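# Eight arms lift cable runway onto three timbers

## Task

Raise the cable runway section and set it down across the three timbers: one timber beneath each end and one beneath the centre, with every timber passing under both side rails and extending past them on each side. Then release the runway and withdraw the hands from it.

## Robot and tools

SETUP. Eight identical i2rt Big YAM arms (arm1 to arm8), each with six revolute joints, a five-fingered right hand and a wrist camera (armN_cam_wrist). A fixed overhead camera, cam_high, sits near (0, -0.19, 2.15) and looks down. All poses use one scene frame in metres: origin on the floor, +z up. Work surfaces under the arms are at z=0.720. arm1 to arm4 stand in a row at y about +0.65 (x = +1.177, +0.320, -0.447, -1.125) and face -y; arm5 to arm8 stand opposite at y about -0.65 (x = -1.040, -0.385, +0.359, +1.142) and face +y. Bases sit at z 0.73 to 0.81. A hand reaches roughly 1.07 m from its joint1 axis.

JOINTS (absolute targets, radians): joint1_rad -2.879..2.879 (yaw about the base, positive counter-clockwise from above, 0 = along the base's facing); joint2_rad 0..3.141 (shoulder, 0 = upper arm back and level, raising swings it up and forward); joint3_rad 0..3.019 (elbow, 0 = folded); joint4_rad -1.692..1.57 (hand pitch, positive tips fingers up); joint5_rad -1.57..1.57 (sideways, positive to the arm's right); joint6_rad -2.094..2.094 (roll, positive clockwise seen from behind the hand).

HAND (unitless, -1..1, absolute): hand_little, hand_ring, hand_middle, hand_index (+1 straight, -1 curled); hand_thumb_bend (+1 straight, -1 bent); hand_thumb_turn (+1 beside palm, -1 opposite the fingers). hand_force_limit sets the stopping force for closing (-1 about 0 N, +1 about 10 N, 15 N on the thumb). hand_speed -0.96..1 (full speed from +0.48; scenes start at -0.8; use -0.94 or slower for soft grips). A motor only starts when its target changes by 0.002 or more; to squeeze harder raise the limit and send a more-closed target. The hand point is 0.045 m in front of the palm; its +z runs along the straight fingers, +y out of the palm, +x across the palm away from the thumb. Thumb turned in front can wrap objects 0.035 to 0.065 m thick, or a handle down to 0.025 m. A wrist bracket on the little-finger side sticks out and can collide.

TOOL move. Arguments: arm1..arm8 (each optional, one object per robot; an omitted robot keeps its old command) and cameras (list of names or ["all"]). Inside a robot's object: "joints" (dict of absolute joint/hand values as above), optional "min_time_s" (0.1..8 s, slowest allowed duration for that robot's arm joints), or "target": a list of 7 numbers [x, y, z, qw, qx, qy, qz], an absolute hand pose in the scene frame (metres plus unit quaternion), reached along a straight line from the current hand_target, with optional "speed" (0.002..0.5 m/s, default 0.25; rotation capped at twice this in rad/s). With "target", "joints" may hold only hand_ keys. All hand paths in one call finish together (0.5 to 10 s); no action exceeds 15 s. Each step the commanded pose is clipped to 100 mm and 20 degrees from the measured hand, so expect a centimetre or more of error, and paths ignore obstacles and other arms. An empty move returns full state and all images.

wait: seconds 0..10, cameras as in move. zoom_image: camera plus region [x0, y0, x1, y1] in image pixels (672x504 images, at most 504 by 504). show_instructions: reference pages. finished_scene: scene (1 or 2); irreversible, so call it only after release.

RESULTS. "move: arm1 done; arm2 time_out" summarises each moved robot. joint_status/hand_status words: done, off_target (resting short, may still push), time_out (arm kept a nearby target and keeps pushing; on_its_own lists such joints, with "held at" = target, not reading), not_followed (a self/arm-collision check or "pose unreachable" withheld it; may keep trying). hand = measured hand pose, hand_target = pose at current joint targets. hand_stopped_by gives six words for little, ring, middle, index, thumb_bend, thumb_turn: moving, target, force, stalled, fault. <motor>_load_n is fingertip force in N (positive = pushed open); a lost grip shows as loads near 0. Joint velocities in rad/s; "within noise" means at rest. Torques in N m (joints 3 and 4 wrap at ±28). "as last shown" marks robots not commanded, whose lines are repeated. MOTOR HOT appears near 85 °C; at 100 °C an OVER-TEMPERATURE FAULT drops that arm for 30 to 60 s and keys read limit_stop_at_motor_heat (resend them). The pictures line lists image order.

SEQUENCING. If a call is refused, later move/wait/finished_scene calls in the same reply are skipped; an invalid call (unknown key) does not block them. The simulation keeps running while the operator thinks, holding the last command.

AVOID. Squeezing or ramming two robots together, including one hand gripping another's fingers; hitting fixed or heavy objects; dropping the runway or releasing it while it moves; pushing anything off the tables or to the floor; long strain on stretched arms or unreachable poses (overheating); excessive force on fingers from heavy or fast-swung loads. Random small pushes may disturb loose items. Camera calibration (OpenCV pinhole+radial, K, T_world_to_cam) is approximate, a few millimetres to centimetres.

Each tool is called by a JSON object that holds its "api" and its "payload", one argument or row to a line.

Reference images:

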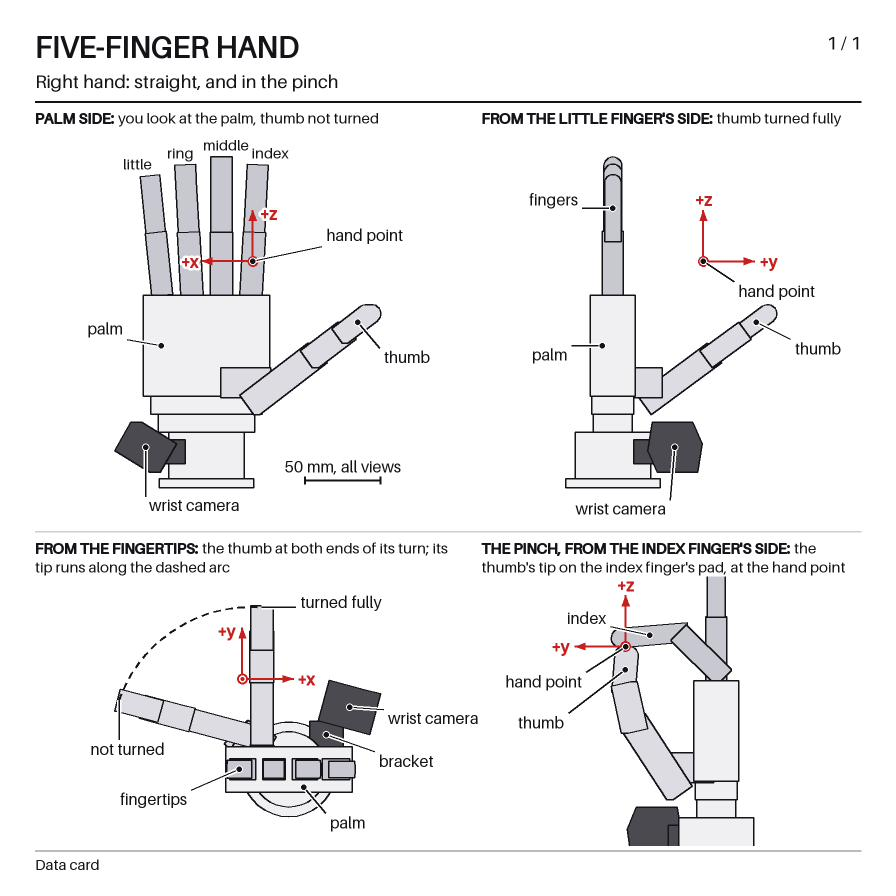

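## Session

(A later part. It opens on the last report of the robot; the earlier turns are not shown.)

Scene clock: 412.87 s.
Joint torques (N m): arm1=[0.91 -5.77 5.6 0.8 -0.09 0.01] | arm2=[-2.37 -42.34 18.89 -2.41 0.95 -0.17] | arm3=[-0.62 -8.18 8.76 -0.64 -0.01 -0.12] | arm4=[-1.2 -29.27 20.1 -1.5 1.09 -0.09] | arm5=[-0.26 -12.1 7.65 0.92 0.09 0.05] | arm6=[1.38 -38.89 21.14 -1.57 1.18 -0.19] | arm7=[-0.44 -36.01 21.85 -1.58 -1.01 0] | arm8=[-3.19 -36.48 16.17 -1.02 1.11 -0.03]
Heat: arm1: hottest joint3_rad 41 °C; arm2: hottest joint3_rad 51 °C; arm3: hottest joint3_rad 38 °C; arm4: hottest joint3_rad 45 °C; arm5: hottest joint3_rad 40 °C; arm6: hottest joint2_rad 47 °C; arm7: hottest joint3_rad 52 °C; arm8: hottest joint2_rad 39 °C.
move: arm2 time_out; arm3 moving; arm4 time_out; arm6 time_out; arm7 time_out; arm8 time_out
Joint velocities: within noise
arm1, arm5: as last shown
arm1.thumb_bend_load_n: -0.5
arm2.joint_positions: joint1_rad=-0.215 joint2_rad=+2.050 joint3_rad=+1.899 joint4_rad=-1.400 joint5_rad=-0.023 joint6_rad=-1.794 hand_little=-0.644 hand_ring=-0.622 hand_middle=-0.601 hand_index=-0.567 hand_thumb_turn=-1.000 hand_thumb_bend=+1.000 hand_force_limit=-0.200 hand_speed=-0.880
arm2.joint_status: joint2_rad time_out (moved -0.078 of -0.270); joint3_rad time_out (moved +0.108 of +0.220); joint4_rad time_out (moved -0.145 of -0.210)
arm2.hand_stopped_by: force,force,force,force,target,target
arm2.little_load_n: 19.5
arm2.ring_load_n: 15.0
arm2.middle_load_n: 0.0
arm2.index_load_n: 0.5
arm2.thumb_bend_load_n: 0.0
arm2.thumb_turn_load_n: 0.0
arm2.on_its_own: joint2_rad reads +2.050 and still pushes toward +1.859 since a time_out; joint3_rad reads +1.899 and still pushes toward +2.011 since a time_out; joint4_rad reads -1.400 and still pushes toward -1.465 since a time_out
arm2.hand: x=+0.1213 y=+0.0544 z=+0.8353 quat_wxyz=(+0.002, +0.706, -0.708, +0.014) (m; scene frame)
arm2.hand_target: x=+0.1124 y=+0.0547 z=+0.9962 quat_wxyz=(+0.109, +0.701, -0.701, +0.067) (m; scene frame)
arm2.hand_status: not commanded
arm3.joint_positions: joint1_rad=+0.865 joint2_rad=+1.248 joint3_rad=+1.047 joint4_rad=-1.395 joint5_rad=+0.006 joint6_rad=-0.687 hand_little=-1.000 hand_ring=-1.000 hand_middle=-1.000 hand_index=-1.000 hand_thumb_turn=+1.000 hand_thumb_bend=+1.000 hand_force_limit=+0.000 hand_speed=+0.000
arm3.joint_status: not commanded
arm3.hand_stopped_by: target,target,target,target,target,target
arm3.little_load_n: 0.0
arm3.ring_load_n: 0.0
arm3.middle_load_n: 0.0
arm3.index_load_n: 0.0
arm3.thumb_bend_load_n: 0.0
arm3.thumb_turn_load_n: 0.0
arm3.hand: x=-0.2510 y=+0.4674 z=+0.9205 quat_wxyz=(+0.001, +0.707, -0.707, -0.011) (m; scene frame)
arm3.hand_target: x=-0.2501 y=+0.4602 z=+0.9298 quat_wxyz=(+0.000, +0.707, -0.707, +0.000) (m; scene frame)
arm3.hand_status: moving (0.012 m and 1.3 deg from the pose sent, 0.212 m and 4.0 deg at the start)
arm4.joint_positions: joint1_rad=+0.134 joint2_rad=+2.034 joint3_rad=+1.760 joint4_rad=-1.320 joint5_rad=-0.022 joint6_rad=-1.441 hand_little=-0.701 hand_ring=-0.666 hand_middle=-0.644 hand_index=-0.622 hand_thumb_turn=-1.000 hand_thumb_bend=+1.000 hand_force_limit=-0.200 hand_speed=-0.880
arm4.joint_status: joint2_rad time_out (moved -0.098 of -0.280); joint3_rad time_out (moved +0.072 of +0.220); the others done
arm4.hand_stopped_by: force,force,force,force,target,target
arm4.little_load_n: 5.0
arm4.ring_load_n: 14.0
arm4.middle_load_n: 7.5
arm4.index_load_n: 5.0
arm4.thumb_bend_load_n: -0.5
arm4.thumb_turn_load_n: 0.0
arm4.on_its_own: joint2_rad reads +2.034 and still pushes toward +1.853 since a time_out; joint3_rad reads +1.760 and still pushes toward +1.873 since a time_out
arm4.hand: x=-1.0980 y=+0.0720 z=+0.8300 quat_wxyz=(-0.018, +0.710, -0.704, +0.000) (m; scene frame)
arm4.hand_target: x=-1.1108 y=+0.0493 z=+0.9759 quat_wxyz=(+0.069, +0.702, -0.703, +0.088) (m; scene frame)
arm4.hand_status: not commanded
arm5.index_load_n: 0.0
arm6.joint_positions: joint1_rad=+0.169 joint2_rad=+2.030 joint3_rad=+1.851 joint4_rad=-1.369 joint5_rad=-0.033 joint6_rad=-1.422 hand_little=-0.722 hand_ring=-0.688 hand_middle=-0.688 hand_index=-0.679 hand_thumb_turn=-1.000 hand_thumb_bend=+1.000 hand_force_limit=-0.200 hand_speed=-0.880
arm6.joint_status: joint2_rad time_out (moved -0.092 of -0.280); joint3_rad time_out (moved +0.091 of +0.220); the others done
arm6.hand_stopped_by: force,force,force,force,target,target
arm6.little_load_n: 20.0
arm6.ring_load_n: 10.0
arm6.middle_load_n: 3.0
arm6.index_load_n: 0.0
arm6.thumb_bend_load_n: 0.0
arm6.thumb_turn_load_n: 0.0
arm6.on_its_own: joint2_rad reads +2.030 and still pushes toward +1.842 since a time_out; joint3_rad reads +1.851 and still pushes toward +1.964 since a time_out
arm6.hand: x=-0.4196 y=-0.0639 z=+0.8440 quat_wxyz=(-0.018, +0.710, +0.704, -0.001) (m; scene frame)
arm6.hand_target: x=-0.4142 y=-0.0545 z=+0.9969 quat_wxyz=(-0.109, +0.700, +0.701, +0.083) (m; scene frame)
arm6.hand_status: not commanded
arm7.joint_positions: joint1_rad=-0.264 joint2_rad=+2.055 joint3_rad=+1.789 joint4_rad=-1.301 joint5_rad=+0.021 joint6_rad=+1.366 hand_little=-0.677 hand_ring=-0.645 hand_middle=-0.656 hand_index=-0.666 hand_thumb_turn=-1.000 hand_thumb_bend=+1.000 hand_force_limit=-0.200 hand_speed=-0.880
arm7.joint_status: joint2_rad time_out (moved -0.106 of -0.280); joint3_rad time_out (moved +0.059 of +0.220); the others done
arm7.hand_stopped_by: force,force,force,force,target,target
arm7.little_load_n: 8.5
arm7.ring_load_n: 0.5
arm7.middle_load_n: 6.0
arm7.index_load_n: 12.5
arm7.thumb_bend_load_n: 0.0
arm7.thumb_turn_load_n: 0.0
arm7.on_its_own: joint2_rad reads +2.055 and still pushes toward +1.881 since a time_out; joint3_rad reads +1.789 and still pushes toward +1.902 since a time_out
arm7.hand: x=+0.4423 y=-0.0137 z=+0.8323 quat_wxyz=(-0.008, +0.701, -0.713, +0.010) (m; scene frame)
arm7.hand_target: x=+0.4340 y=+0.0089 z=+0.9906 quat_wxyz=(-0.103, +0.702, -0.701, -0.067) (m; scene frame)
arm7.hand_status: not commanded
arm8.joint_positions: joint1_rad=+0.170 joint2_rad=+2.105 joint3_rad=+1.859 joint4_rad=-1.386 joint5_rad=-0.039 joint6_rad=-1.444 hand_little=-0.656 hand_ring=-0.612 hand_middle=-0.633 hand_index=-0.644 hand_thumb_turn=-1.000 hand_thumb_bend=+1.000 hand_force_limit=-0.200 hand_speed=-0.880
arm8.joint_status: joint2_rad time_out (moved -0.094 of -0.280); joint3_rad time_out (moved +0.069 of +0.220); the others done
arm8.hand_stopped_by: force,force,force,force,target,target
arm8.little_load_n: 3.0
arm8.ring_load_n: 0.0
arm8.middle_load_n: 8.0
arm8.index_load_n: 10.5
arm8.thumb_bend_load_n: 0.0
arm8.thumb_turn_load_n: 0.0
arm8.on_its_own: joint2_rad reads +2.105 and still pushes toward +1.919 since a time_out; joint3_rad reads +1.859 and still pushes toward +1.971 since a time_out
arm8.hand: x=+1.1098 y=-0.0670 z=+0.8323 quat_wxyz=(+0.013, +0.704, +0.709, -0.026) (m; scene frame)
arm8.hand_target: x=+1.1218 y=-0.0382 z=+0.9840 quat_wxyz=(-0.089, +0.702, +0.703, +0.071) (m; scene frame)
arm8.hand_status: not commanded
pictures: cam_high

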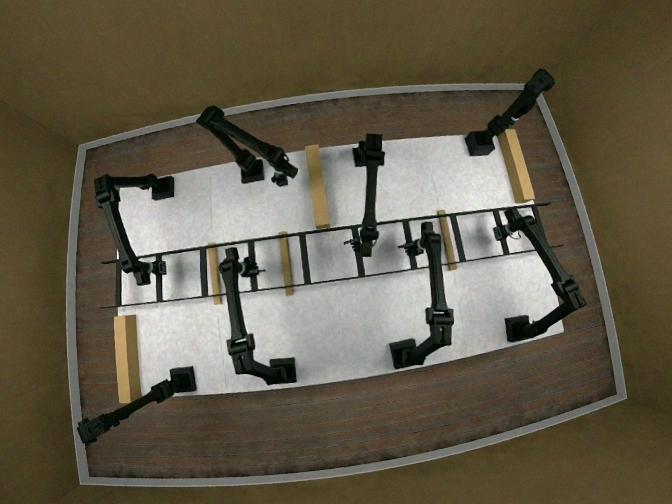

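{"api": "move", "payload": {
  "arm3": {"target": [0.0, 0.87, 0.94, 0, 0, -1, 0], "speed": 0.25},
  "arm5": {"target": [-1.493, -0.58, 0.758, 0, 1, 0, 0], "speed": 0.15},
  "arm1": {"target": [1.442, 0.56, 0.758, 0, 0, -1, 0], "speed": 0.15},
  "cameras": ["cam_high"]
}}

{"api": "move", "payload": {
  "arm3": {"target": [0.0, 0.86, 0.757, 0, 0, -1, 0], "speed": 0.15},
  "arm5": {"target": [-1.487, -0.312, 0.765, 0, 1, 0, 0], "speed": 0.12},
  "arm1": {"target": [1.432, 0.320, 0.762, 0, 0, -1, 0], "speed": 0.12},
  "cameras": ["cam_high"]
}}

Scene clock: 443.27 s.
Joint torques (N m): arm1=[-1.32 -5.66 8.73 0.09 0.2 -0.2] | arm2=[-2.37 -42.34 18.88 -2.41 0.95 -0.16] | arm3=[1.55 -9.82 11.22 -0.54 0.04 0.18] | arm4=[-1.26 -29.27 18.02 -1.5 1.1 -0.09] | arm5=[-2.96 -11.52 10.8 0.12 0.53 -0.33] | arm6=[1.26 -38.59 20.11 -1.55 1.19 -0.18] | arm7=[0.21 -35.96 18.86 -1.57 -1.01 -0.03] | arm8=[-2.96 -36.84 14 -0.9 1.11 -0.04]
Heat: arm1: hottest joint3_rad 41 °C; arm2: hottest joint3_rad 54 °C; arm3: hottest joint3_rad 38 °C; arm4: hottest joint3_rad 54 °C; arm5: hottest joint3_rad 40 °C; arm6: hottest joint3_rad 56 °C; arm7: hottest joint3_rad 63 °C; arm8: hottest joint2_rad 47 °C.
move: arm1 off_target; arm3 off_target; arm5 off_target
Joint velocities: within noise
arm1.joint_positions: joint1_rad=+0.991 joint2_rad=+1.442 joint3_rad=+0.513 joint4_rad=-0.673 joint5_rad=-0.011 joint6_rad=+0.987 hand_little=-1.000 hand_ring=-1.000 hand_middle=-1.000 hand_index=-1.000 hand_thumb_turn=+1.000 hand_thumb_bend=+1.000 hand_force_limit=+0.000 hand_speed=+0.000
arm1.joint_status: not commanded
arm1.hand_stopped_by: target,target,target,target,target,target
arm1.little_load_n: 0.0
arm1.ring_load_n: 0.0
arm1.middle_load_n: 0.0
arm1.index_load_n: 0.0
arm1.thumb_bend_load_n: 0.0
arm1.thumb_turn_load_n: 0.0
arm1.hand: x=+1.4269 y=+0.5790 z=+0.7522 quat_wxyz=(+0.010, +0.005, -1.000, -0.012) (m; scene frame)
arm1.hand_target: x=+1.4415 y=+0.5603 z=+0.7584 quat_wxyz=(+0.000, +0.000, -1.000, +0.000) (m; scene frame)
arm1.hand_status: off_target (0.025 m and 1.9 deg from the pose sent, 0.279 m and 0.3 deg at the start)
arm2, arm4, arm6, arm7, arm8: as last shown
arm2.on_its_own: joint2_rad reads +2.050 and still pushes toward +1.859 since a time_out; joint3_rad reads +1.899 and still pushes toward +2.011 since a time_out; joint4_rad reads -1.400 and still pushes toward -1.465 since a time_out
arm3.joint_positions: joint1_rad=+1.908 joint2_rad=+1.500 joint3_rad=+1.308 joint4_rad=-1.416 joint5_rad=-0.003 joint6_rad=+1.924 hand_little=-1.000 hand_ring=-1.000 hand_middle=-1.000 hand_index=-1.000 hand_thumb_turn=+1.000 hand_thumb_bend=+1.000 hand_force_limit=+0.000 hand_speed=+0.000
arm3.joint_status: not commanded
arm3.hand_stopped_by: target,target,target,target,target,target
arm3.little_load_n: 0.0
arm3.ring_load_n: 0.0
arm3.middle_load_n: 0.0
arm3.index_load_n: 0.0
arm3.thumb_bend_load_n: 0.0
arm3.thumb_turn_load_n: 0.0
arm3.hand: x=-0.0162 y=+0.8585 z=+0.9243 quat_wxyz=(+0.015, +0.001, -1.000, +0.004) (m; scene frame)
arm3.hand_target: x=-0.0010 y=+0.8696 z=+0.9400 quat_wxyz=(+0.000, +0.000, -1.000, +0.000) (m; scene frame)
arm3.hand_status: off_target (0.025 m and 1.8 deg from the pose sent, 0.475 m and 90.0 deg at the start)
arm4.thumb_bend_load_n: 0.0
arm4.on_its_own: joint2_rad reads +2.034 and still pushes toward +1.853 since a time_out; joint3_rad reads +1.760 and still pushes toward +1.873 since a time_out
arm5.joint_positions: joint1_rad=+1.285 joint2_rad=+1.665 joint3_rad=+0.999 joint4_rad=-0.931 joint5_rad=-0.005 joint6_rad=+1.317 hand_little=-1.000 hand_ring=-1.000 hand_middle=-1.000 hand_index=-1.000 hand_thumb_turn=+1.000 hand_thumb_bend=+1.000 hand_force_limit=+0.000 hand_speed=+0.000
arm5.joint_status: not commanded
arm5.hand_stopped_by: target,target,target,target,target,target
arm5.little_load_n: 0.0
arm5.ring_load_n: 0.0
arm5.middle_load_n: 0.0
arm5.index_load_n: 0.0
arm5.thumb_bend_load_n: 0.0
arm5.thumb_turn_load_n: 0.0
arm5.hand: x=-1.4763 y=-0.6029 z=+0.7470 quat_wxyz=(+0.011, +1.000, +0.003, +0.015) (m; scene frame)
arm5.hand_target: x=-1.4920 y=-0.5801 z=+0.7583 quat_wxyz=(-0.001, +1.000, +0.000, +0.000) (m; scene frame)
arm5.hand_status: off_target (0.030 m and 2.1 deg from the pose sent, 0.279 m and 0.6 deg at the start)
arm6.little_load_n: 20.5
arm6.thumb_bend_load_n: -0.5
arm6.on_its_own: joint2_rad reads +2.030 and still pushes toward +1.842 since a time_out; joint3_rad reads +1.851 and still pushes toward +1.964 since a time_out
arm7.on_its_own: joint2_rad reads +2.055 and still pushes toward +1.881 since a time_out; joint3_rad reads +1.789 and still pushes toward +1.902 since a time_out
arm8.ring_load_n: 0.5
arm8.index_load_n: 11.0
arm8.on_its_own: joint2_rad reads +2.105 and still pushes toward +1.919 since a time_out; joint3_rad reads +1.859 and still pushes toward +1.971 since a time_out
pictures: cam_high

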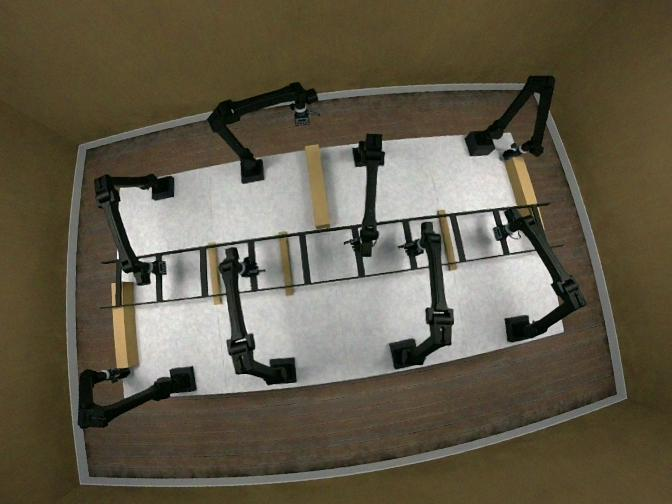

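Scene clock: 446.27 s.
Joint torques (N m): arm1=[-0.91 -11.81 10.45 0.25 0.08 -0.19] | arm2=[-2.37 -42.29 18.89 -2.4 0.95 -0.17] | arm3=[0.26 -10.64 5.53 0.16 0.02 -0.01] | arm4=[-1.2 -29.33 17.99 -1.5 1.1 -0.08] | arm5=[-2.67 -15.68 12.9 0.46 0.33 -0.32] | arm6=[1.38 -38.83 20.05 -1.63 1.19 -0.18] | arm7=[0.44 -36.13 18.88 -1.59 -0.98 -0.01] | arm8=[-3.25 -36.78 14.05 -0.96 1.11 -0.02]
Heat: arm1: hottest joint3_rad 41 °C; arm2: hottest joint3_rad 54 °C; arm3: hottest joint3_rad 38 °C; arm4: hottest joint3_rad 54 °C; arm5: hottest joint3_rad 40 °C; arm6: hottest joint3_rad 57 °C; arm7: hottest joint3_rad 64 °C; arm8: hottest joint2_rad 48 °C.
move: arm1 off_target; arm3 off_target; arm5 off_target
Joint velocities: within noise
arm1.joint_positions: joint1_rad=+0.523 joint2_rad=+1.799 joint3_rad=+1.006 joint4_rad=-0.821 joint5_rad=-0.007 joint6_rad=+0.522 hand_little=-1.000 hand_ring=-1.000 hand_middle=-1.000 hand_index=-1.000 hand_thumb_turn=+1.000 hand_thumb_bend=+1.000 hand_force_limit=+0.000 hand_speed=+0.000
arm1.joint_status: not commanded
arm1.hand_stopped_by: target,target,target,target,target,target
arm1.little_load_n: 0.0
arm1.ring_load_n: 0.0
arm1.middle_load_n: 0.0
arm1.index_load_n: 0.0
arm1.thumb_bend_load_n: 0.0
arm1.thumb_turn_load_n: 0.0
arm1.hand: x=+1.4251 y=+0.3481 z=+0.7567 quat_wxyz=(+0.008, +0.004, -1.000, -0.020) (m; scene frame)
arm1.hand_target: x=+1.4313 y=+0.3207 z=+0.7628 quat_wxyz=(+0.000, +0.000, -1.000, +0.000) (m; scene frame)
arm1.hand_status: off_target (0.029 m and 2.5 deg from the pose sent, 0.259 m and 1.9 deg at the start)
arm2, arm4, arm6, arm7, arm8: as last shown
arm2.ring_load_n: 15.5
arm2.index_load_n: 0.0
arm2.on_its_own: joint2_rad reads +2.050 and still pushes toward +1.859 since a time_out; joint3_rad reads +1.899 and still pushes toward +2.011 since a time_out; joint4_rad reads -1.400 and still pushes toward -1.465 since a time_out
arm3.joint_positions: joint1_rad=+1.908 joint2_rad=+1.680 joint3_rad=+1.069 joint4_rad=-0.951 joint5_rad=-0.003 joint6_rad=+1.924 hand_little=-1.000 hand_ring=-1.000 hand_middle=-1.000 hand_index=-1.000 hand_thumb_turn=+1.000 hand_thumb_bend=+1.000 hand_force_limit=+0.000 hand_speed=+0.000
arm3.joint_status: not commanded
arm3.hand_stopped_by: target,target,target,target,target,target
arm3.little_load_n: 0.0
arm3.ring_load_n: 0.0
arm3.middle_load_n: 0.0
arm3.index_load_n: 0.0
arm3.thumb_bend_load_n: 0.0
arm3.thumb_turn_load_n: 0.0
arm3.hand: x=+0.0018 y=+0.8651 z=+0.7671 quat_wxyz=(-0.007, +0.001, -1.000, -0.004) (m; scene frame)
arm3.hand_target: x=-0.0001 y=+0.8600 z=+0.7572 quat_wxyz=(+0.000, +0.000, -1.000, +0.000) (m; scene frame)
arm3.hand_status: off_target (0.011 m and 0.9 deg from the pose sent, 0.168 m and 1.8 deg at the start)
arm4.ring_load_n: 14.5
arm4.on_its_own: joint2_rad reads +2.034 and still pushes toward +1.853 since a time_out; joint3_rad reads +1.760 and still pushes toward +1.873 since a time_out
arm5.joint_positions: joint1_rad=+0.807 joint2_rad=+1.940 joint3_rad=+1.426 joint4_rad=-1.101 joint5_rad=-0.004 joint6_rad=+0.844 hand_little=-1.000 hand_ring=-1.000 hand_middle=-1.000 hand_index=-1.000 hand_thumb_turn=+1.000 hand_thumb_bend=+1.000 hand_force_limit=+0.000 hand_speed=+0.000
arm5.joint_status: not commanded
arm5.hand_stopped_by: target,target,target,target,target,target
arm5.little_load_n: 0.0
arm5.ring_load_n: 0.0
arm5.middle_load_n: 0.5
arm5.index_load_n: 0.0
arm5.thumb_bend_load_n: 0.0
arm5.thumb_turn_load_n: 0.0
arm5.hand: x=-1.4766 y=-0.3446 z=+0.7519 quat_wxyz=(+0.021, +1.000, +0.000, +0.018) (m; scene frame)
arm5.hand_target: x=-1.4855 y=-0.3128 z=+0.7657 quat_wxyz=(-0.001, +1.000, -0.001, +0.000) (m; scene frame)
arm5.hand_status: off_target (0.037 m and 3.2 deg from the pose sent, 0.292 m and 2.1 deg at the start)
arm6.thumb_bend_load_n: 0.0
arm6.on_its_own: joint2_rad reads +2.030 and still pushes toward +1.842 since a time_out; joint3_rad reads +1.851 and still pushes toward +1.964 since a time_out
arm7.thumb_bend_load_n: -0.5
arm7.on_its_own: joint2_rad reads +2.055 and still pushes toward +1.881 since a time_out; joint3_rad reads +1.789 and still pushes toward +1.902 since a time_out
arm8.ring_load_n: 0.0
arm8.index_load_n: 10.5
arm8.on_its_own: joint2_rad reads +2.105 and still pushes toward +1.919 since a time_out; joint3_rad reads +1.859 and still pushes toward +1.971 since a time_out
pictures: cam_high

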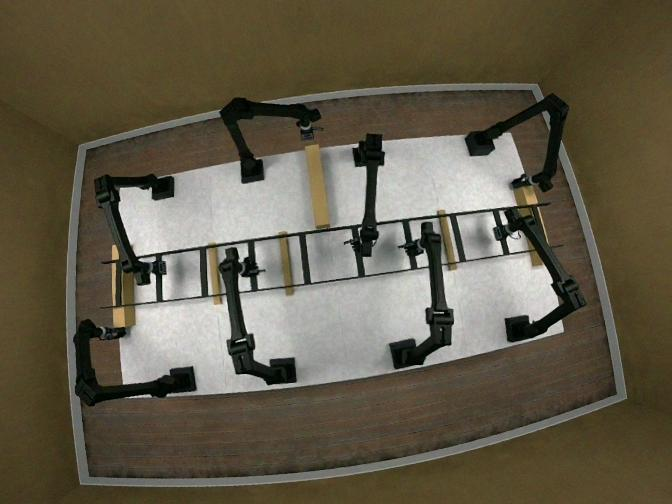

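{"api": "move", "payload": {
  "arm3": {"target": [0.0, 0.318, 0.765, 0, 0, -1, 0], "speed": 0.16},
  "arm5": {"target": [-1.48, -0.46, 0.78, 0, 1, 0, 0], "speed": 0.15},
  "arm1": {"target": [1.425, 0.47, 0.78, 0, 0, -1, 0], "speed": 0.15},
  "cameras": ["cam_high"]
}}

{"api": "zoom_image", "payload": {
  "camera": "cam_high",
  "region": [90, 180, 342, 360]
}}

{"api": "zoom_image", "payload": {
  "camera": "cam_high",
  "region": [400, 160, 600, 320]
}}

Scene clock: 465.57 s.
Joint torques (N m): arm1=[0.91 -9.82 5.7 0.58 -0.1 0.02] | arm2=[-2.37 -42.34 18.88 -2.41 0.95 -0.17] | arm3=[-1.32 -14.8 11.08 -0.23 0.24 -0.17] | arm4=[-1.14 -29.16 17.99 -1.48 1.1 -0.08] | arm5=[0.15 -16.38 7.49 0.81 0.09 0.07] | arm6=[1.38 -38.71 20 -1.54 1.16 -0.19] | arm7=[-0.03 -35.96 18.85 -1.57 -1 0] | arm8=[-3.37 -36.72 14.01 -0.84 1.08 -0.03]
Heat: arm1: hottest joint3_rad 42 °C; arm2: hottest joint3_rad 56 °C; arm3: hottest joint3_rad 37 °C; arm4: hottest joint3_rad 57 °C; arm5: hottest joint3_rad 43 °C; arm6: hottest joint3_rad 61 °C; arm7: hottest joint3_rad 68 °C; arm8: hottest joint2_rad 51 °C.
move: arm1 done; arm3 off_target; arm5 off_target
Joint velocities: within noise
arm1.joint_positions: joint1_rad=+0.703 joint2_rad=+1.522 joint3_rad=+0.704 joint4_rad=-0.778 joint5_rad=-0.003 joint6_rad=+0.709 hand_little=-1.000 hand_ring=-1.000 hand_middle=-1.000 hand_index=-1.000 hand_thumb_turn=+1.000 hand_thumb_bend=+1.000 hand_force_limit=+0.000 hand_speed=+0.000
arm1.joint_status: not commanded
arm1.hand_stopped_by: target,target,target,target,target,target
arm1.little_load_n: 0.0
arm1.ring_load_n: 0.0
arm1.middle_load_n: 0.0
arm1.index_load_n: 0.0
arm1.thumb_bend_load_n: 0.0
arm1.thumb_turn_load_n: 0.0
arm1.hand: x=+1.4196 y=+0.4720 z=+0.7767 quat_wxyz=(+0.007, +0.001, -1.000, -0.010) (m; scene frame)
arm1.hand_target: x=+1.4250 y=+0.4700 z=+0.7800 quat_wxyz=(+0.000, +0.000, -1.000, +0.000) (m; scene frame)
arm1.hand_status: done (0.007 m and 1.4 deg from the pose sent, 0.124 m and 2.5 deg at the start)
arm2, arm4, arm6, arm7, arm8: as last shown
arm2.little_load_n: 19.0
arm2.on_its_own: joint2_rad reads +2.050 and still pushes toward +1.859 since a time_out; joint3_rad reads +1.899 and still pushes toward +2.011 since a time_out; joint4_rad reads -1.400 and still pushes toward -1.465 since a time_out
arm3.joint_positions: joint1_rad=+0.823 joint2_rad=+1.943 joint3_rad=+1.426 joint4_rad=-1.107 joint5_rad=-0.002 joint6_rad=+0.837 hand_little=-1.000 hand_ring=-1.000 hand_middle=-1.000 hand_index=-1.000 hand_thumb_turn=+1.000 hand_thumb_bend=+1.000 hand_force_limit=+0.000 hand_speed=+0.000
arm3.joint_status: not commanded
arm3.hand_stopped_by: target,target,target,target,target,target
arm3.little_load_n: 0.0
arm3.ring_load_n: 0.0
arm3.middle_load_n: 0.0
arm3.index_load_n: 0.0
arm3.thumb_bend_load_n: 0.0
arm3.thumb_turn_load_n: 0.0
arm3.hand: x=-0.0133 y=+0.3495 z=+0.7559 quat_wxyz=(+0.017, +0.002, -1.000, -0.019) (m; scene frame)
arm3.hand_target: x=-0.0015 y=+0.3190 z=+0.7658 quat_wxyz=(+0.000, +0.000, -1.000, +0.001) (m; scene frame)
arm3.hand_status: off_target (0.035 m and 2.9 deg from the pose sent, 0.547 m and 0.9 deg at the start)
arm4.ring_load_n: 14.0
arm4.on_its_own: joint2_rad reads +2.034 and still pushes toward +1.853 since a time_out; joint3_rad reads +1.760 and still pushes toward +1.873 since a time_out
arm5.joint_positions: joint1_rad=+0.987 joint2_rad=+1.753 joint3_rad=+1.180 joint4_rad=-1.037 joint5_rad=+0.003 joint6_rad=+1.024 hand_little=-1.000 hand_ring=-1.000 hand_middle=-1.000 hand_index=-1.000 hand_thumb_turn=+1.000 hand_thumb_bend=+1.000 hand_force_limit=+0.000 hand_speed=+0.000
arm5.joint_status: not commanded
arm5.hand_stopped_by: target,target,target,target,target,target
arm5.little_load_n: 0.0
arm5.ring_load_n: 0.0
arm5.middle_load_n: 0.0
arm5.index_load_n: 0.0
arm5.thumb_bend_load_n: 0.0
arm5.thumb_turn_load_n: 0.0
arm5.hand: x=-1.4700 y=-0.4608 z=+0.7643 quat_wxyz=(+0.014, +1.000, +0.001, +0.020) (m; scene frame)
arm5.hand_target: x=-1.4798 y=-0.4602 z=+0.7800 quat_wxyz=(+0.000, +1.000, +0.000, +0.000) (m; scene frame)
arm5.hand_status: off_target (0.019 m and 2.8 deg from the pose sent, 0.119 m and 3.2 deg at the start)
arm6.little_load_n: 20.0
arm6.index_load_n: 0.5
arm6.on_its_own: joint2_rad reads +2.030 and still pushes toward +1.842 since a time_out; joint3_rad reads +1.851 and still pushes toward +1.964 since a time_out
arm7.thumb_bend_load_n: 0.0
arm7.on_its_own: joint2_rad reads +2.055 and still pushes toward +1.881 since a time_out; joint3_rad reads +1.789 and still pushes toward +1.902 since a time_out
arm8.on_its_own: joint2_rad reads +2.105 and still pushes toward +1.919 since a time_out; joint3_rad reads +1.859 and still pushes toward +1.971 since a time_out
pictures: cam_high

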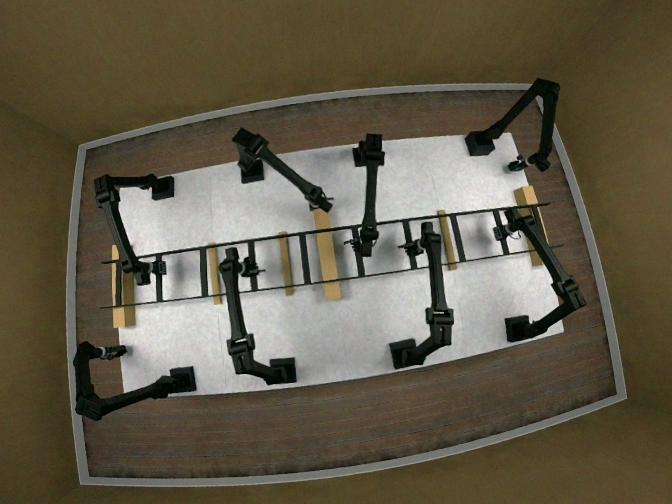

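Scaled by 2.000.

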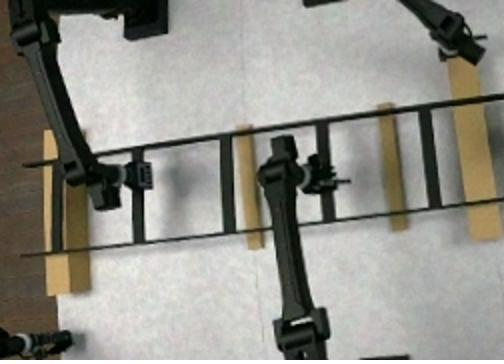

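Scaled by 2.520.

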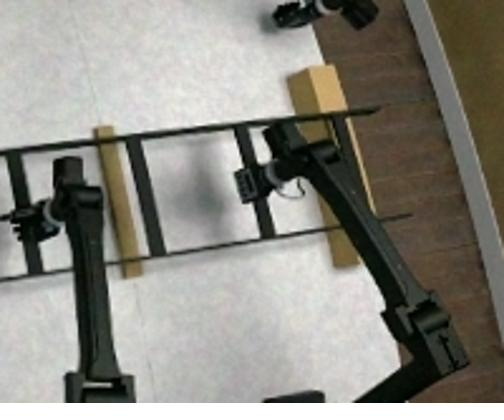

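{"api": "move", "payload": {
  "arm2": {"joints": {"joint2_rad": 2.074, "joint3_rad": 1.856, "joint4_rad": -1.37}, "min_time_s": 5},
  "arm4": {"joints": {"joint2_rad": 2.078, "joint3_rad": 1.753, "joint4_rad": -1.272}, "min_time_s": 5},
  "arm6": {"joints": {"joint2_rad": 2.067, "joint3_rad": 1.826, "joint4_rad": -1.326}, "min_time_s": 5},
  "arm7": {"joints": {"joint2_rad": 2.106, "joint3_rad": 1.796, "joint4_rad": -1.249}, "min_time_s": 5},
  "arm8": {"joints": {"joint2_rad": 2.144, "joint3_rad": 1.855, "joint4_rad": -1.308}, "min_time_s": 5},
  "arm3": {"target": [-0.02, 0.46, 0.78, 0, 0, -1, 0], "speed": 0.1},
  "cameras": ["cam_high", "arm8_cam_wrist", "arm7_cam_wrist"]
}}

Scene clock: 486.23 s.
Joint torques (N m): arm1=[0.91 -9.82 5.67 0.58 -0.11 0.01] | arm2=[-2.43 -23.36 8.42 0.35 0.53 -0.17] | arm3=[1.96 -14.39 5.5 -0.06 -0.04 0.16] | arm4=[-1.14 -14.8 8.47 0.57 0.81 -0.18] | arm5=[0.15 -16.26 7.46 0.81 0.08 0.08] | arm6=[1.44 -21.77 8.77 1.21 0.74 -0.18] | arm7=[0.03 -18.61 10.04 0.59 -0.25 0.02] | arm8=[-3.49 -20.78 5.83 0.54 0.59 -0.13]
Heat: arm1: hottest joint3_rad 41 °C; arm2: hottest joint3_rad 57 °C; arm3: hottest joint3_rad 37 °C; arm4: hottest joint3_rad 58 °C; arm5: hottest joint3_rad 41 °C; arm6: hottest joint3_rad 62 °C; arm7: hottest joint3_rad 71 °C; arm8: hottest joint2_rad 51 °C.
move: arm2 done; arm3 done; arm4 done; arm6 done; arm7 done; arm8 done
Joint velocities: within noise
arm1, arm5: as last shown
arm2.joint_positions: joint1_rad=-0.214 joint2_rad=+2.063 joint3_rad=+1.864 joint4_rad=-1.375 joint5_rad=-0.012 joint6_rad=-1.793 hand_little=-0.645 hand_ring=-0.623 hand_middle=-0.601 hand_index=-0.567 hand_thumb_turn=-1.000 hand_thumb_bend=+1.000 hand_force_limit=-0.200 hand_speed=-0.880
arm2.joint_status: all done
arm2.hand_stopped_by: force,force,force,force,target,target
arm2.little_load_n: 0.5
arm2.ring_load_n: 0.0
arm2.middle_load_n: 0.0
arm2.index_load_n: 0.5
arm2.thumb_bend_load_n: 0.0
arm2.thumb_turn_load_n: 0.0
arm2.hand: x=+0.1207 y=+0.0602 z=+0.8152 quat_wxyz=(-0.005, +0.706, -0.708, +0.004) (m; scene frame)
arm2.hand_target: x=+0.1143 y=+0.0633 z=+0.8068 quat_wxyz=(-0.007, +0.707, -0.707, -0.005) (m; scene frame)
arm2.hand_status: not commanded
arm3.joint_positions: joint1_rad=+0.981 joint2_rad=+1.735 joint3_rad=+1.176 joint4_rad=-1.032 joint5_rad=+0.003 joint6_rad=+0.997 hand_little=-1.000 hand_ring=-1.000 hand_middle=-1.000 hand_index=-1.000 hand_thumb_turn=+1.000 hand_thumb_bend=+1.000 hand_force_limit=+0.000 hand_speed=+0.000
arm3.joint_status: not commanded
arm3.hand_stopped_by: target,target,target,target,target,target
arm3.little_load_n: 0.0
arm3.ring_load_n: 0.0
arm3.middle_load_n: 0.0
arm3.index_load_n: 0.0
arm3.thumb_bend_load_n: 0.0
arm3.thumb_turn_load_n: 0.0
arm3.hand: x=-0.0223 y=+0.4552 z=+0.7754 quat_wxyz=(+0.006, +0.001, -1.000, -0.005) (m; scene frame)
arm3.hand_target: x=-0.0201 y=+0.4599 z=+0.7799 quat_wxyz=(+0.000, +0.000, -1.000, +0.000) (m; scene frame)
arm3.hand_status: done (0.007 m and 1.0 deg from the pose sent, 0.113 m and 2.9 deg at the start)
arm4.joint_positions: joint1_rad=+0.134 joint2_rad=+2.062 joint3_rad=+1.754 joint4_rad=-1.281 joint5_rad=-0.014 joint6_rad=-1.433 hand_little=-0.701 hand_ring=-0.667 hand_middle=-0.645 hand_index=-0.623 hand_thumb_turn=-1.000 hand_thumb_bend=+1.000 hand_force_limit=-0.200 hand_speed=-0.880
arm4.joint_status: all done
arm4.hand_stopped_by: force,force,force,force,target,target
arm4.little_load_n: 0.0
arm4.ring_load_n: 0.5
arm4.middle_load_n: 0.0
arm4.index_load_n: 0.5
arm4.thumb_bend_load_n: 0.0
arm4.thumb_turn_load_n: 0.5
arm4.hand: x=-1.0983 y=+0.0661 z=+0.8109 quat_wxyz=(-0.013, +0.707, -0.707, -0.001) (m; scene frame)
arm4.hand_target: x=-1.1116 y=+0.0637 z=+0.8025 quat_wxyz=(-0.007, +0.707, -0.707, -0.010) (m; scene frame)
arm4.hand_status: not commanded
arm5.hand: x=-1.4700 y=-0.4608 z=+0.7643 quat_wxyz=(+0.014, +1.000, +0.000, +0.020) (m; scene frame)
arm6.joint_positions: joint1_rad=+0.170 joint2_rad=+2.053 joint3_rad=+1.833 joint4_rad=-1.339 joint5_rad=-0.022 joint6_rad=-1.423 hand_little=-0.723 hand_ring=-0.689 hand_middle=-0.689 hand_index=-0.679 hand_thumb_turn=-1.000 hand_thumb_bend=+1.000 hand_force_limit=-0.200 hand_speed=-0.880
arm6.joint_status: all done
arm6.hand_stopped_by: force,force,force,force,target,target
arm6.little_load_n: 1.5
arm6.ring_load_n: 0.5
arm6.middle_load_n: 0.0
arm6.index_load_n: 0.0
arm6.thumb_bend_load_n: 0.0
arm6.thumb_turn_load_n: 0.0
arm6.hand: x=-0.4179 y=-0.0626 z=+0.8239 quat_wxyz=(-0.010, +0.710, +0.704, +0.000) (m; scene frame)
arm6.hand_target: x=-0.4115 y=-0.0609 z=+0.8141 quat_wxyz=(-0.003, +0.707, +0.707, +0.003) (m; scene frame)
arm6.hand_status: not commanded
arm7.joint_positions: joint1_rad=-0.264 joint2_rad=+2.084 joint3_rad=+1.789 joint4_rad=-1.263 joint5_rad=+0.000 joint6_rad=+1.363 hand_little=-0.678 hand_ring=-0.645 hand_middle=-0.656 hand_index=-0.667 hand_thumb_turn=-1.000 hand_thumb_bend=+1.000 hand_force_limit=-0.200 hand_speed=-0.880
arm7.joint_status: all done
arm7.hand_stopped_by: force,force,force,force,target,target
arm7.little_load_n: 1.0
arm7.ring_load_n: 0.0
arm7.middle_load_n: 0.0
arm7.index_load_n: 0.5
arm7.thumb_bend_load_n: 0.0
arm7.thumb_turn_load_n: 0.0
arm7.hand: x=+0.4402 y=-0.0050 z=+0.8161 quat_wxyz=(-0.007, +0.702, -0.712, -0.002) (m; scene frame)
arm7.hand_target: x=+0.4329 y=+0.0000 z=+0.8052 quat_wxyz=(-0.005, +0.707, -0.707, -0.003) (m; scene frame)
arm7.hand_status: not commanded
arm8.joint_positions: joint1_rad=+0.169 joint2_rad=+2.132 joint3_rad=+1.859 joint4_rad=-1.320 joint5_rad=-0.025 joint6_rad=-1.433 hand_little=-0.656 hand_ring=-0.612 hand_middle=-0.634 hand_index=-0.645 hand_thumb_turn=-1.000 hand_thumb_bend=+1.000 hand_force_limit=-0.200 hand_speed=-0.880
arm8.joint_status: all done
arm8.hand_stopped_by: force,force,force,force,target,target
arm8.little_load_n: 0.5
arm8.ring_load_n: 0.0
arm8.middle_load_n: 0.0
arm8.index_load_n: 0.0
arm8.thumb_bend_load_n: 0.0
arm8.thumb_turn_load_n: 0.0
arm8.hand: x=+1.1110 y=-0.0518 z=+0.8141 quat_wxyz=(+0.002, +0.708, +0.706, -0.009) (m; scene frame)
arm8.hand_target: x=+1.1251 y=-0.0490 z=+0.8063 quat_wxyz=(+0.007, +0.707, +0.707, -0.005) (m; scene frame)
arm8.hand_status: not commanded
pictures: arm7_cam_wrist, arm8_cam_wrist, cam_high
camera_calibration:
arm7_cam_wrist: T_world_to_cam=[[-0.965141, -0.261609, 0.00796881, 0.413304], [-0.223055, 0.83807, 0.497881, -0.302509], [-0.136929, 0.478747, -0.867209, 0.886138], [0, 0, 0, 1]] pos_world=[0.452758, -0.0625885, 0.915786]
arm8_cam_wrist: T_world_to_cam=[[0.957836, 0.282973, -0.0497744, -1.00683], [0.265643, -0.806183, 0.52868, -0.770373], [0.109475, -0.519611, -0.84736, 0.660086], [0, 0, 0, 1]] pos_world=[1.09676, 0.00683185, 0.916497]

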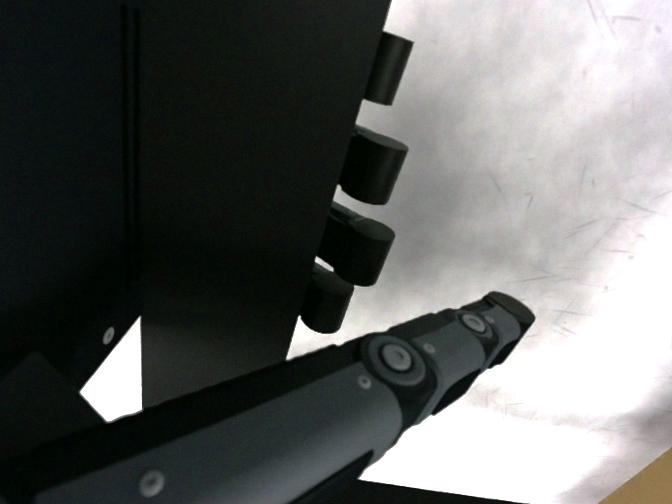

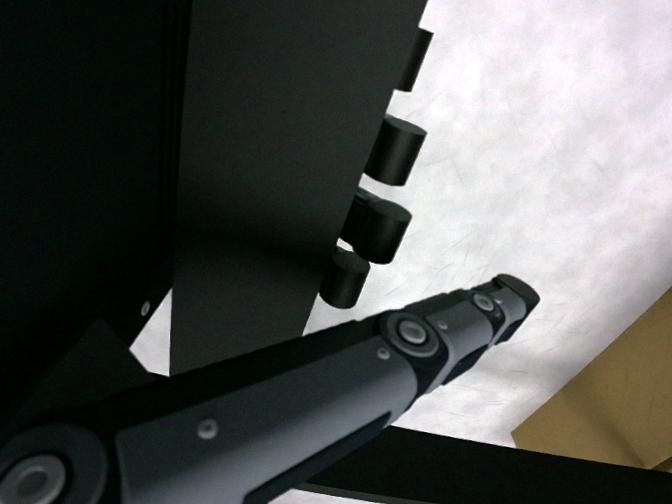

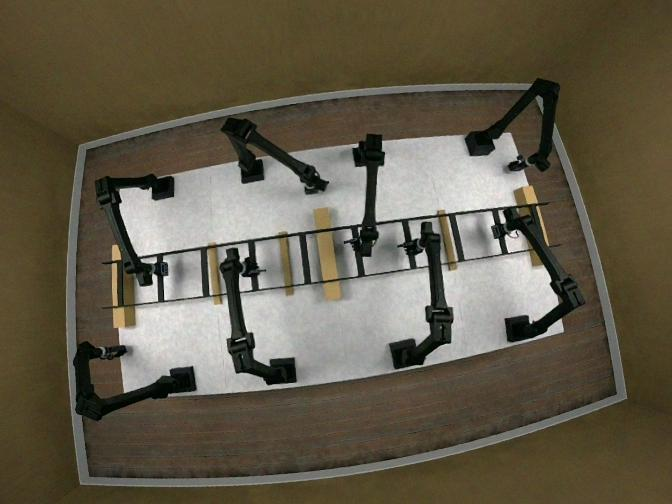

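{"api": "move", "payload": {
  "arm2": {"joints": {"hand_speed": 0, "hand_index": 0.1, "hand_middle": 0.1, "hand_ring": 0.1, "hand_little": 0.1}},
  "arm4": {"joints": {"hand_speed": 0, "hand_index": 0.1, "hand_middle": 0.1, "hand_ring": 0.1, "hand_little": 0.1}},
  "arm6": {"joints": {"hand_speed": 0, "hand_index": 0.1, "hand_middle": 0.1, "hand_ring": 0.1, "hand_little": 0.1}},
  "arm7": {"joints": {"hand_speed": 0, "hand_index": 0.1, "hand_middle": 0.1, "hand_ring": 0.1, "hand_little": 0.1}},
  "arm8": {"joints": {"hand_speed": 0, "hand_index": 0.1, "hand_middle": 0.1, "hand_ring": 0.1, "hand_little": 0.1}}
}}

{"api": "move", "payload": {
  "arm2": {"target": [0.192, 0.060, 0.836, 0, 0.7071, -0.7071, 0], "speed": 0.08},
  "arm4": {"target": [-1.022, 0.066, 0.842, 0, 0.7071, -0.7071, 0], "speed": 0.08},
  "arm6": {"target": [-0.496, -0.062, 0.838, 0, 0.7071, 0.7071, 0], "speed": 0.08},
  "arm7": {"target": [0.518, -0.005, 0.836, 0, 0.7071, -0.7071, 0], "speed": 0.08},
  "arm8": {"target": [1.032, -0.052, 0.838, 0, 0.7071, 0.7071, 0], "speed": 0.08},
  "cameras": ["arm2_cam_wrist", "arm4_cam_wrist", "arm6_cam_wrist", "arm7_cam_wrist", "arm8_cam_wrist"]
}}

Scene clock: 525.90 s.
Joint torques (N m): arm1=[0.91 -9.82 5.68 0.58 -0.1 0.01] | arm2=[-2.43 -23.41 8.43 0.34 0.52 -0.17] | arm3=[2.02 -14.51 5.65 -0.01 -0.05 0.18] | arm4=[-1.2 -14.86 8.44 0.59 0.81 -0.17] | arm5=[0.15 -16.38 7.47 0.8 0.09 0.09] | arm6=[1.08 -21.66 8.8 1.22 0.66 -0.19] | arm7=[0.09 -18.67 10.04 0.44 -0.21 0] | arm8=[-3.08 -20.89 5.81 0.35 0.55 -0.12]
Heat: arm1: hottest joint2_rad 40 °C; arm2: hottest joint3_rad 52 °C; arm3: hottest joint3_rad 36 °C; arm4: hottest joint3_rad 51 °C; arm5: hottest joint3_rad 40 °C; arm6: hottest joint3_rad 52 °C; arm7: hottest joint3_rad 62 °C; arm8: hottest joint2_rad 45 °C.
move: arm2 done; arm4 done; arm6 done; arm7 done; arm8 done
Joint velocities: within noise
arm1, arm3, arm5: as last shown
arm2.joint_positions: joint1_rad=-0.214 joint2_rad=+2.063 joint3_rad=+1.864 joint4_rad=-1.375 joint5_rad=-0.012 joint6_rad=-1.793 hand_little=+0.100 hand_ring=+0.100 hand_middle=+0.100 hand_index=+0.100 hand_thumb_turn=-1.000 hand_thumb_bend=+1.000 hand_force_limit=-0.200 hand_speed=+0.000
arm2.joint_status: all done
arm2.hand_stopped_by: target,target,target,target,target,target
arm2.little_load_n: 0.0
arm2.ring_load_n: 0.0
arm2.middle_load_n: 0.0
arm2.index_load_n: 0.0
arm2.thumb_bend_load_n: 0.0
arm2.thumb_turn_load_n: 0.0
arm2.hand: x=+0.1207 y=+0.0602 z=+0.8152 quat_wxyz=(-0.005, +0.706, -0.708, +0.004) (m; scene frame)
arm2.hand_target: x=+0.1144 y=+0.0633 z=+0.8068 quat_wxyz=(-0.007, +0.707, -0.707, -0.005) (m; scene frame)
arm2.hand_status: not commanded
arm4.joint_positions: joint1_rad=+0.134 joint2_rad=+2.062 joint3_rad=+1.754 joint4_rad=-1.281 joint5_rad=-0.014 joint6_rad=-1.433 hand_little=+0.100 hand_ring=+0.100 hand_middle=+0.100 hand_index=+0.100 hand_thumb_turn=-1.000 hand_thumb_bend=+1.000 hand_force_limit=-0.200 hand_speed=+0.000
arm4.joint_status: all done
arm4.hand_stopped_by: target,target,target,target,target,target
arm4.little_load_n: 0.0
arm4.ring_load_n: 0.0
arm4.middle_load_n: 0.0
arm4.index_load_n: 0.0
arm4.thumb_bend_load_n: 0.0
arm4.thumb_turn_load_n: 0.0
arm4.hand: x=-1.0983 y=+0.0661 z=+0.8109 quat_wxyz=(-0.013, +0.707, -0.707, -0.001) (m; scene frame)
arm4.hand_target: x=-1.1115 y=+0.0637 z=+0.8025 quat_wxyz=(-0.007, +0.707, -0.707, -0.010) (m; scene frame)
arm4.hand_status: not commanded
arm5.ring_load_n: 0.5
arm6.joint_positions: joint1_rad=+0.171 joint2_rad=+2.053 joint3_rad=+1.833 joint4_rad=-1.339 joint5_rad=-0.020 joint6_rad=-1.423 hand_little=+0.100 hand_ring=+0.100 hand_middle=+0.100 hand_index=+0.100 hand_thumb_turn=-1.000 hand_thumb_bend=+1.000 hand_force_limit=-0.200 hand_speed=+0.000
arm6.joint_status: all done
arm6.hand_stopped_by: target,target,target,target,target,target
arm6.little_load_n: 0.0
arm6.ring_load_n: 0.0
arm6.middle_load_n: 0.5
arm6.index_load_n: 0.0
arm6.thumb_bend_load_n: 0.0
arm6.thumb_turn_load_n: 0.0
arm6.hand: x=-0.4180 y=-0.0625 z=+0.8239 quat_wxyz=(-0.009, +0.709, +0.705, +0.000) (m; scene frame)
arm6.hand_target: x=-0.4116 y=-0.0610 z=+0.8141 quat_wxyz=(-0.003, +0.707, +0.707, +0.002) (m; scene frame)
arm6.hand_status: not commanded
arm7.joint_positions: joint1_rad=-0.264 joint2_rad=+2.084 joint3_rad=+1.789 joint4_rad=-1.258 joint5_rad=-0.001 joint6_rad=+1.363 hand_little=+0.100 hand_ring=+0.100 hand_middle=+0.100 hand_index=+0.100 hand_thumb_turn=-1.000 hand_thumb_bend=+1.000 hand_force_limit=-0.200 hand_speed=+0.000
arm7.joint_status: all done
arm7.hand_stopped_by: target,target,target,target,target,target
arm7.little_load_n: 0.0
arm7.ring_load_n: 0.0
arm7.middle_load_n: 0.0
arm7.index_load_n: 0.5
arm7.thumb_bend_load_n: 0.0
arm7.thumb_turn_load_n: 0.0
arm7.hand: x=+0.4402 y=-0.0037 z=+0.8163 quat_wxyz=(-0.008, +0.702, -0.712, -0.004) (m; scene frame)
arm7.hand_target: x=+0.4329 y=+0.0000 z=+0.8052 quat_wxyz=(-0.005, +0.707, -0.707, -0.003) (m; scene frame)
arm7.hand_status: not commanded
arm8.joint_positions: joint1_rad=+0.169 joint2_rad=+2.132 joint3_rad=+1.859 joint4_rad=-1.318 joint5_rad=-0.025 joint6_rad=-1.434 hand_little=+0.100 hand_ring=+0.100 hand_middle=+0.100 hand_index=+0.100 hand_thumb_turn=-1.000 hand_thumb_bend=+1.000 hand_force_limit=-0.200 hand_speed=+0.000
arm8.joint_status: all done
arm8.hand_stopped_by: target,target,target,target,target,target
arm8.little_load_n: 0.0
arm8.ring_load_n: 0.0
arm8.middle_load_n: 0.0
arm8.index_load_n: -0.5
arm8.thumb_bend_load_n: 0.0
arm8.thumb_turn_load_n: 0.0
arm8.hand: x=+1.1110 y=-0.0513 z=+0.8141 quat_wxyz=(+0.001, +0.708, +0.706, -0.009) (m; scene frame)
arm8.hand_target: x=+1.1251 y=-0.0490 z=+0.8063 quat_wxyz=(+0.007, +0.707, +0.707, -0.005) (m; scene frame)
arm8.hand_status: not commanded
pictures: none

Scene clock: 527.83 s.
Joint torques (N m): arm1=[0.85 -9.88 5.71 0.58 -0.1 0.01] | arm2=[-1.55 -25 8.69 -0.32 0.2 0.03] | arm3=[1.49 -14.45 5.52 -0.02 0 0.14] | arm4=[0.67 -15.68 13.16 -0.23 0.08 0.09] | arm5=[0.09 -16.26 7.5 0.83 0.09 0.08] | arm6=[1.96 -21.25 14.2 0.13 0.17 0.09] | arm7=[-1.55 -18.43 13.93 -0.36 -0.15 -0.02] | arm8=[-1.67 -20.95 10.19 -0.42 0.04 0.17]
Heat: arm1: hottest joint2_rad 40 °C; arm2: hottest joint3_rad 52 °C; arm3: hottest joint3_rad 36 °C; arm4: hottest joint3_rad 51 °C; arm5: hottest joint3_rad 40 °C; arm6: hottest joint3_rad 52 °C; arm7: hottest joint3_rad 62 °C; arm8: hottest joint2_rad 44 °C.
move: arm2 done; arm4 off_target; arm6 off_target; arm7 off_target; arm8 off_target
Joint velocities: within noise
arm1, arm3, arm5: as last shown
arm1.thumb_turn_load_n: 0.5
arm2.joint_positions: joint1_rad=-0.104 joint2_rad=+2.028 joint3_rad=+1.846 joint4_rad=-1.383 joint5_rad=-0.003 joint6_rad=-1.688 hand_little=+0.100 hand_ring=+0.100 hand_middle=+0.100 hand_index=+0.100 hand_thumb_turn=-1.000 hand_thumb_bend=+1.000 hand_force_limit=-0.200 hand_speed=+0.000
arm2.joint_status: not commanded
arm2.hand_stopped_by: target,target,target,target,target,target
arm2.little_load_n: 0.0
arm2.ring_load_n: 0.0
arm2.middle_load_n: 0.0
arm2.index_load_n: 0.0
arm2.thumb_bend_load_n: -0.5
arm2.thumb_turn_load_n: 0.0
arm2.hand: x=+0.1888 y=+0.0553 z=+0.8306 quat_wxyz=(+0.001, +0.708, -0.706, +0.003) (m; scene frame)
arm2.hand_target: x=+0.1918 y=+0.0599 z=+0.8361 quat_wxyz=(+0.000, +0.707, -0.707, +0.000) (m; scene frame)
arm2.hand_status: done (0.008 m and 0.4 deg from the pose sent, 0.074 m and 0.7 deg at the start)
arm3.little_load_n: 0.5
arm4.joint_positions: joint1_rad=+0.250 joint2_rad=+2.062 joint3_rad=+1.789 joint4_rad=-1.341 joint5_rad=+0.005 joint6_rad=-1.316 hand_little=+0.100 hand_ring=+0.100 hand_middle=+0.100 hand_index=+0.100 hand_thumb_turn=-1.000 hand_thumb_bend=+1.000 hand_force_limit=-0.200 hand_speed=+0.000
arm4.joint_status: not commanded
arm4.hand_stopped_by: target,target,target,target,target,target
arm4.little_load_n: 0.0
arm4.ring_load_n: 0.0
arm4.middle_load_n: 0.0
arm4.index_load_n: 0.0
arm4.thumb_bend_load_n: 0.0
arm4.thumb_turn_load_n: 0.0
arm4.hand: x=-1.0321 y=+0.0821 z=+0.8267 quat_wxyz=(-0.010, +0.707, -0.707, -0.017) (m; scene frame)
arm4.hand_target: x=-1.0221 y=+0.0669 z=+0.8423 quat_wxyz=(+0.000, +0.707, -0.707, +0.001) (m; scene frame)
arm4.hand_status: off_target (0.024 m and 2.3 deg from the pose sent, 0.083 m and 1.5 deg at the start)
arm5.ring_load_n: 0.0
arm6.joint_positions: joint1_rad=+0.293 joint2_rad=+2.080 joint3_rad=+1.898 joint4_rad=-1.408 joint5_rad=-0.009 joint6_rad=-1.323 hand_little=+0.100 hand_ring=+0.100 hand_middle=+0.100 hand_index=+0.100 hand_thumb_turn=-1.000 hand_thumb_bend=+1.000 hand_force_limit=-0.200 hand_speed=+0.000
arm6.joint_status: not commanded
arm6.hand_stopped_by: target,target,target,target,target,target
arm6.little_load_n: 0.0
arm6.ring_load_n: 0.0
arm6.middle_load_n: 0.0
arm6.index_load_n: 0.0
arm6.thumb_bend_load_n: 0.0
arm6.thumb_turn_load_n: 0.5
arm6.hand: x=-0.4918 y=-0.0742 z=+0.8330 quat_wxyz=(+0.007, +0.701, +0.713, -0.004) (m; scene frame)
arm6.hand_target: x=-0.4958 y=-0.0626 z=+0.8379 quat_wxyz=(-0.001, +0.707, +0.707, +0.000) (m; scene frame)
arm6.hand_status: off_target (0.014 m and 1.3 deg from the pose sent, 0.079 m and 1.1 deg at the start)
arm7.joint_positions: joint1_rad=-0.374 joint2_rad=+2.111 joint3_rad=+1.884 joint4_rad=-1.358 joint5_rad=-0.002 joint6_rad=+1.238 hand_little=+0.100 hand_ring=+0.100 hand_middle=+0.100 hand_index=+0.100 hand_thumb_turn=-1.000 hand_thumb_bend=+1.000 hand_force_limit=-0.200 hand_speed=+0.000
arm7.joint_status: not commanded
arm7.hand_stopped_by: target,target,target,target,target,target
arm7.little_load_n: 0.0
arm7.ring_load_n: 0.0
arm7.middle_load_n: 0.0
arm7.index_load_n: 0.0
arm7.thumb_bend_load_n: 0.0
arm7.thumb_turn_load_n: 0.0
arm7.hand: x=+0.5088 y=-0.0180 z=+0.8343 quat_wxyz=(+0.006, +0.707, -0.707, +0.004) (m; scene frame)
arm7.hand_target: x=+0.5179 y=-0.0058 z=+0.8361 quat_wxyz=(-0.001, +0.707, -0.707, +0.000) (m; scene frame)
arm7.hand_status: off_target (0.016 m and 0.8 deg from the pose sent, 0.080 m and 1.3 deg at the start)
arm8.joint_positions: joint1_rad=+0.292 joint2_rad=+2.132 joint3_rad=+1.888 joint4_rad=-1.371 joint5_rad=-0.012 joint6_rad=-1.326 hand_little=+0.100 hand_ring=+0.100 hand_middle=+0.100 hand_index=+0.100 hand_thumb_turn=-1.000 hand_thumb_bend=+1.000 hand_force_limit=-0.200 hand_speed=+0.000
arm8.joint_status: not commanded
arm8.hand_stopped_by: target,target,target,target,target,target
arm8.little_load_n: 0.0
arm8.ring_load_n: 0.0
arm8.middle_load_n: 0.0
arm8.index_load_n: 0.0
arm8.thumb_bend_load_n: 0.0
arm8.thumb_turn_load_n: 0.0
arm8.hand: x=+1.0371 y=-0.0689 z=+0.8261 quat_wxyz=(+0.016, +0.703, +0.711, -0.009) (m; scene frame)
arm8.hand_target: x=+1.0321 y=-0.0528 z=+0.8382 quat_wxyz=(-0.001, +0.707, +0.707, +0.000) (m; scene frame)
arm8.hand_status: off_target (0.021 m and 2.2 deg from the pose sent, 0.083 m and 1.0 deg at the start)
pictures: arm2_cam_wrist, arm4_cam_wrist, arm6_cam_wrist, arm7_cam_wrist, arm8_cam_wrist
camera_calibration:
arm2_cam_wrist: T_world_to_cam=[[-0.96013, -0.279266, 0.0126892, 0.183549], [-0.23755, 0.838956, 0.489615, -0.406487], [-0.147379, 0.467079, -0.871847, 0.840204], [0, 0, 0, 1]] pos_world=[0.203498, -0.000158474, 0.929222]
arm4_cam_wrist: T_world_to_cam=[[-0.970958, -0.238751, -0.0154222, -0.966634], [-0.204774, 0.795983, 0.569631, -0.75057], [-0.123724, 0.556246, -0.821756, 0.620234], [0, 0, 0, 1]] pos_world=[-1.01552, 0.0216526, 0.922321]
arm6_cam_wrist: T_world_to_cam=[[0.957126, 0.287997, 0.0310987, 0.462819], [0.225811, -0.809053, 0.542625, -0.405159], [0.181435, -0.512339, -0.839399, 0.870142], [0, 0, 0, 1]] pos_world=[-0.509361, -0.0152781, 0.935853]
arm7_cam_wrist: T_world_to_cam=[[-0.961026, -0.275386, 0.0243296, 0.459885], [-0.230675, 0.847268, 0.478463, -0.265137], [-0.152376, 0.454203, -0.877771, 0.933737], [0, 0, 0, 1]] pos_world=[0.52308, -0.0728178, 0.935276]
arm8_cam_wrist: T_world_to_cam=[[0.954381, 0.29643, -0.0358499, -0.937635], [0.26654, -0.791658, 0.549758, -0.788172], [0.134584, -0.534234, -0.834554, 0.63173], [0, 0, 0, 1]] pos_world=[1.01992, -0.00852742, 0.926903]

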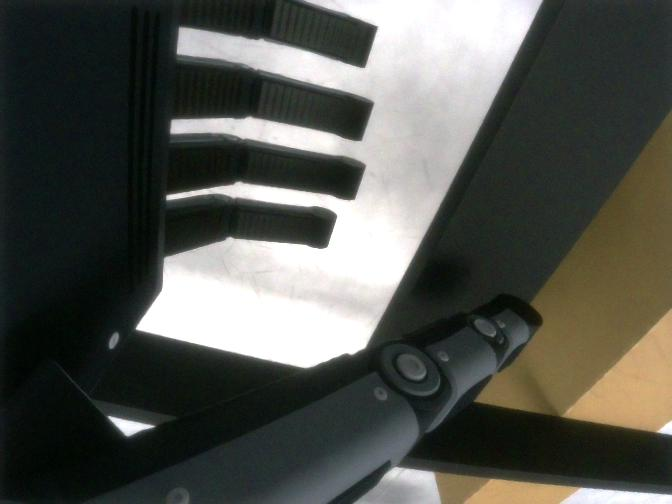

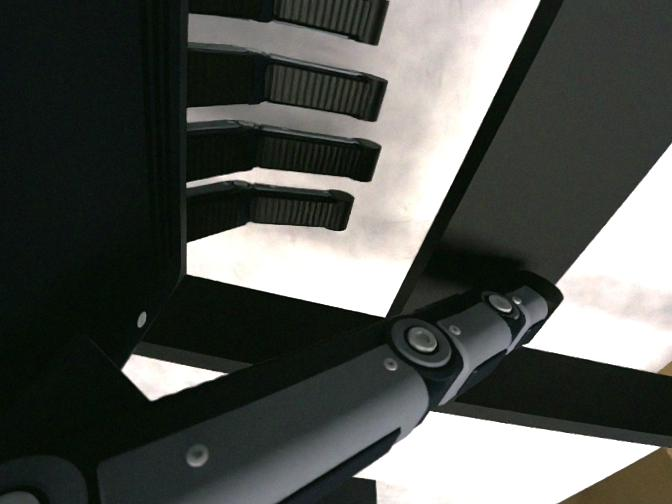

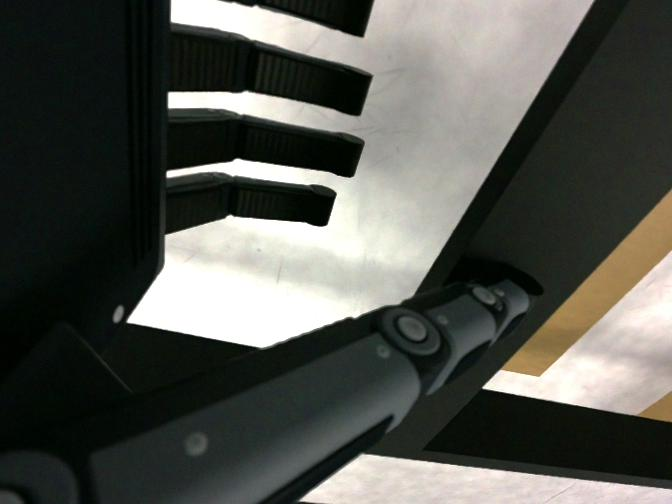

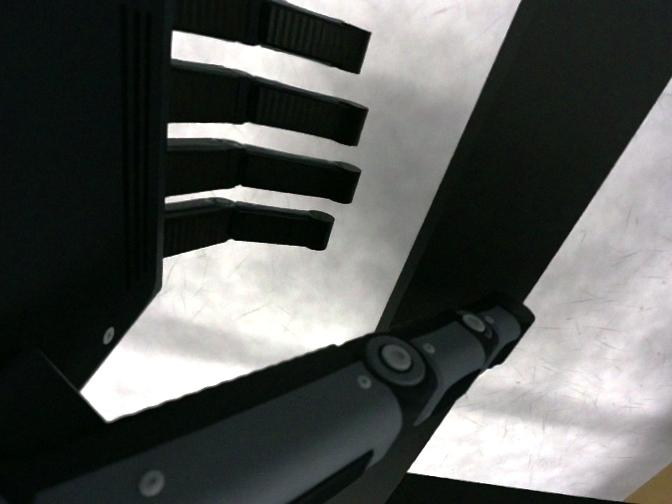

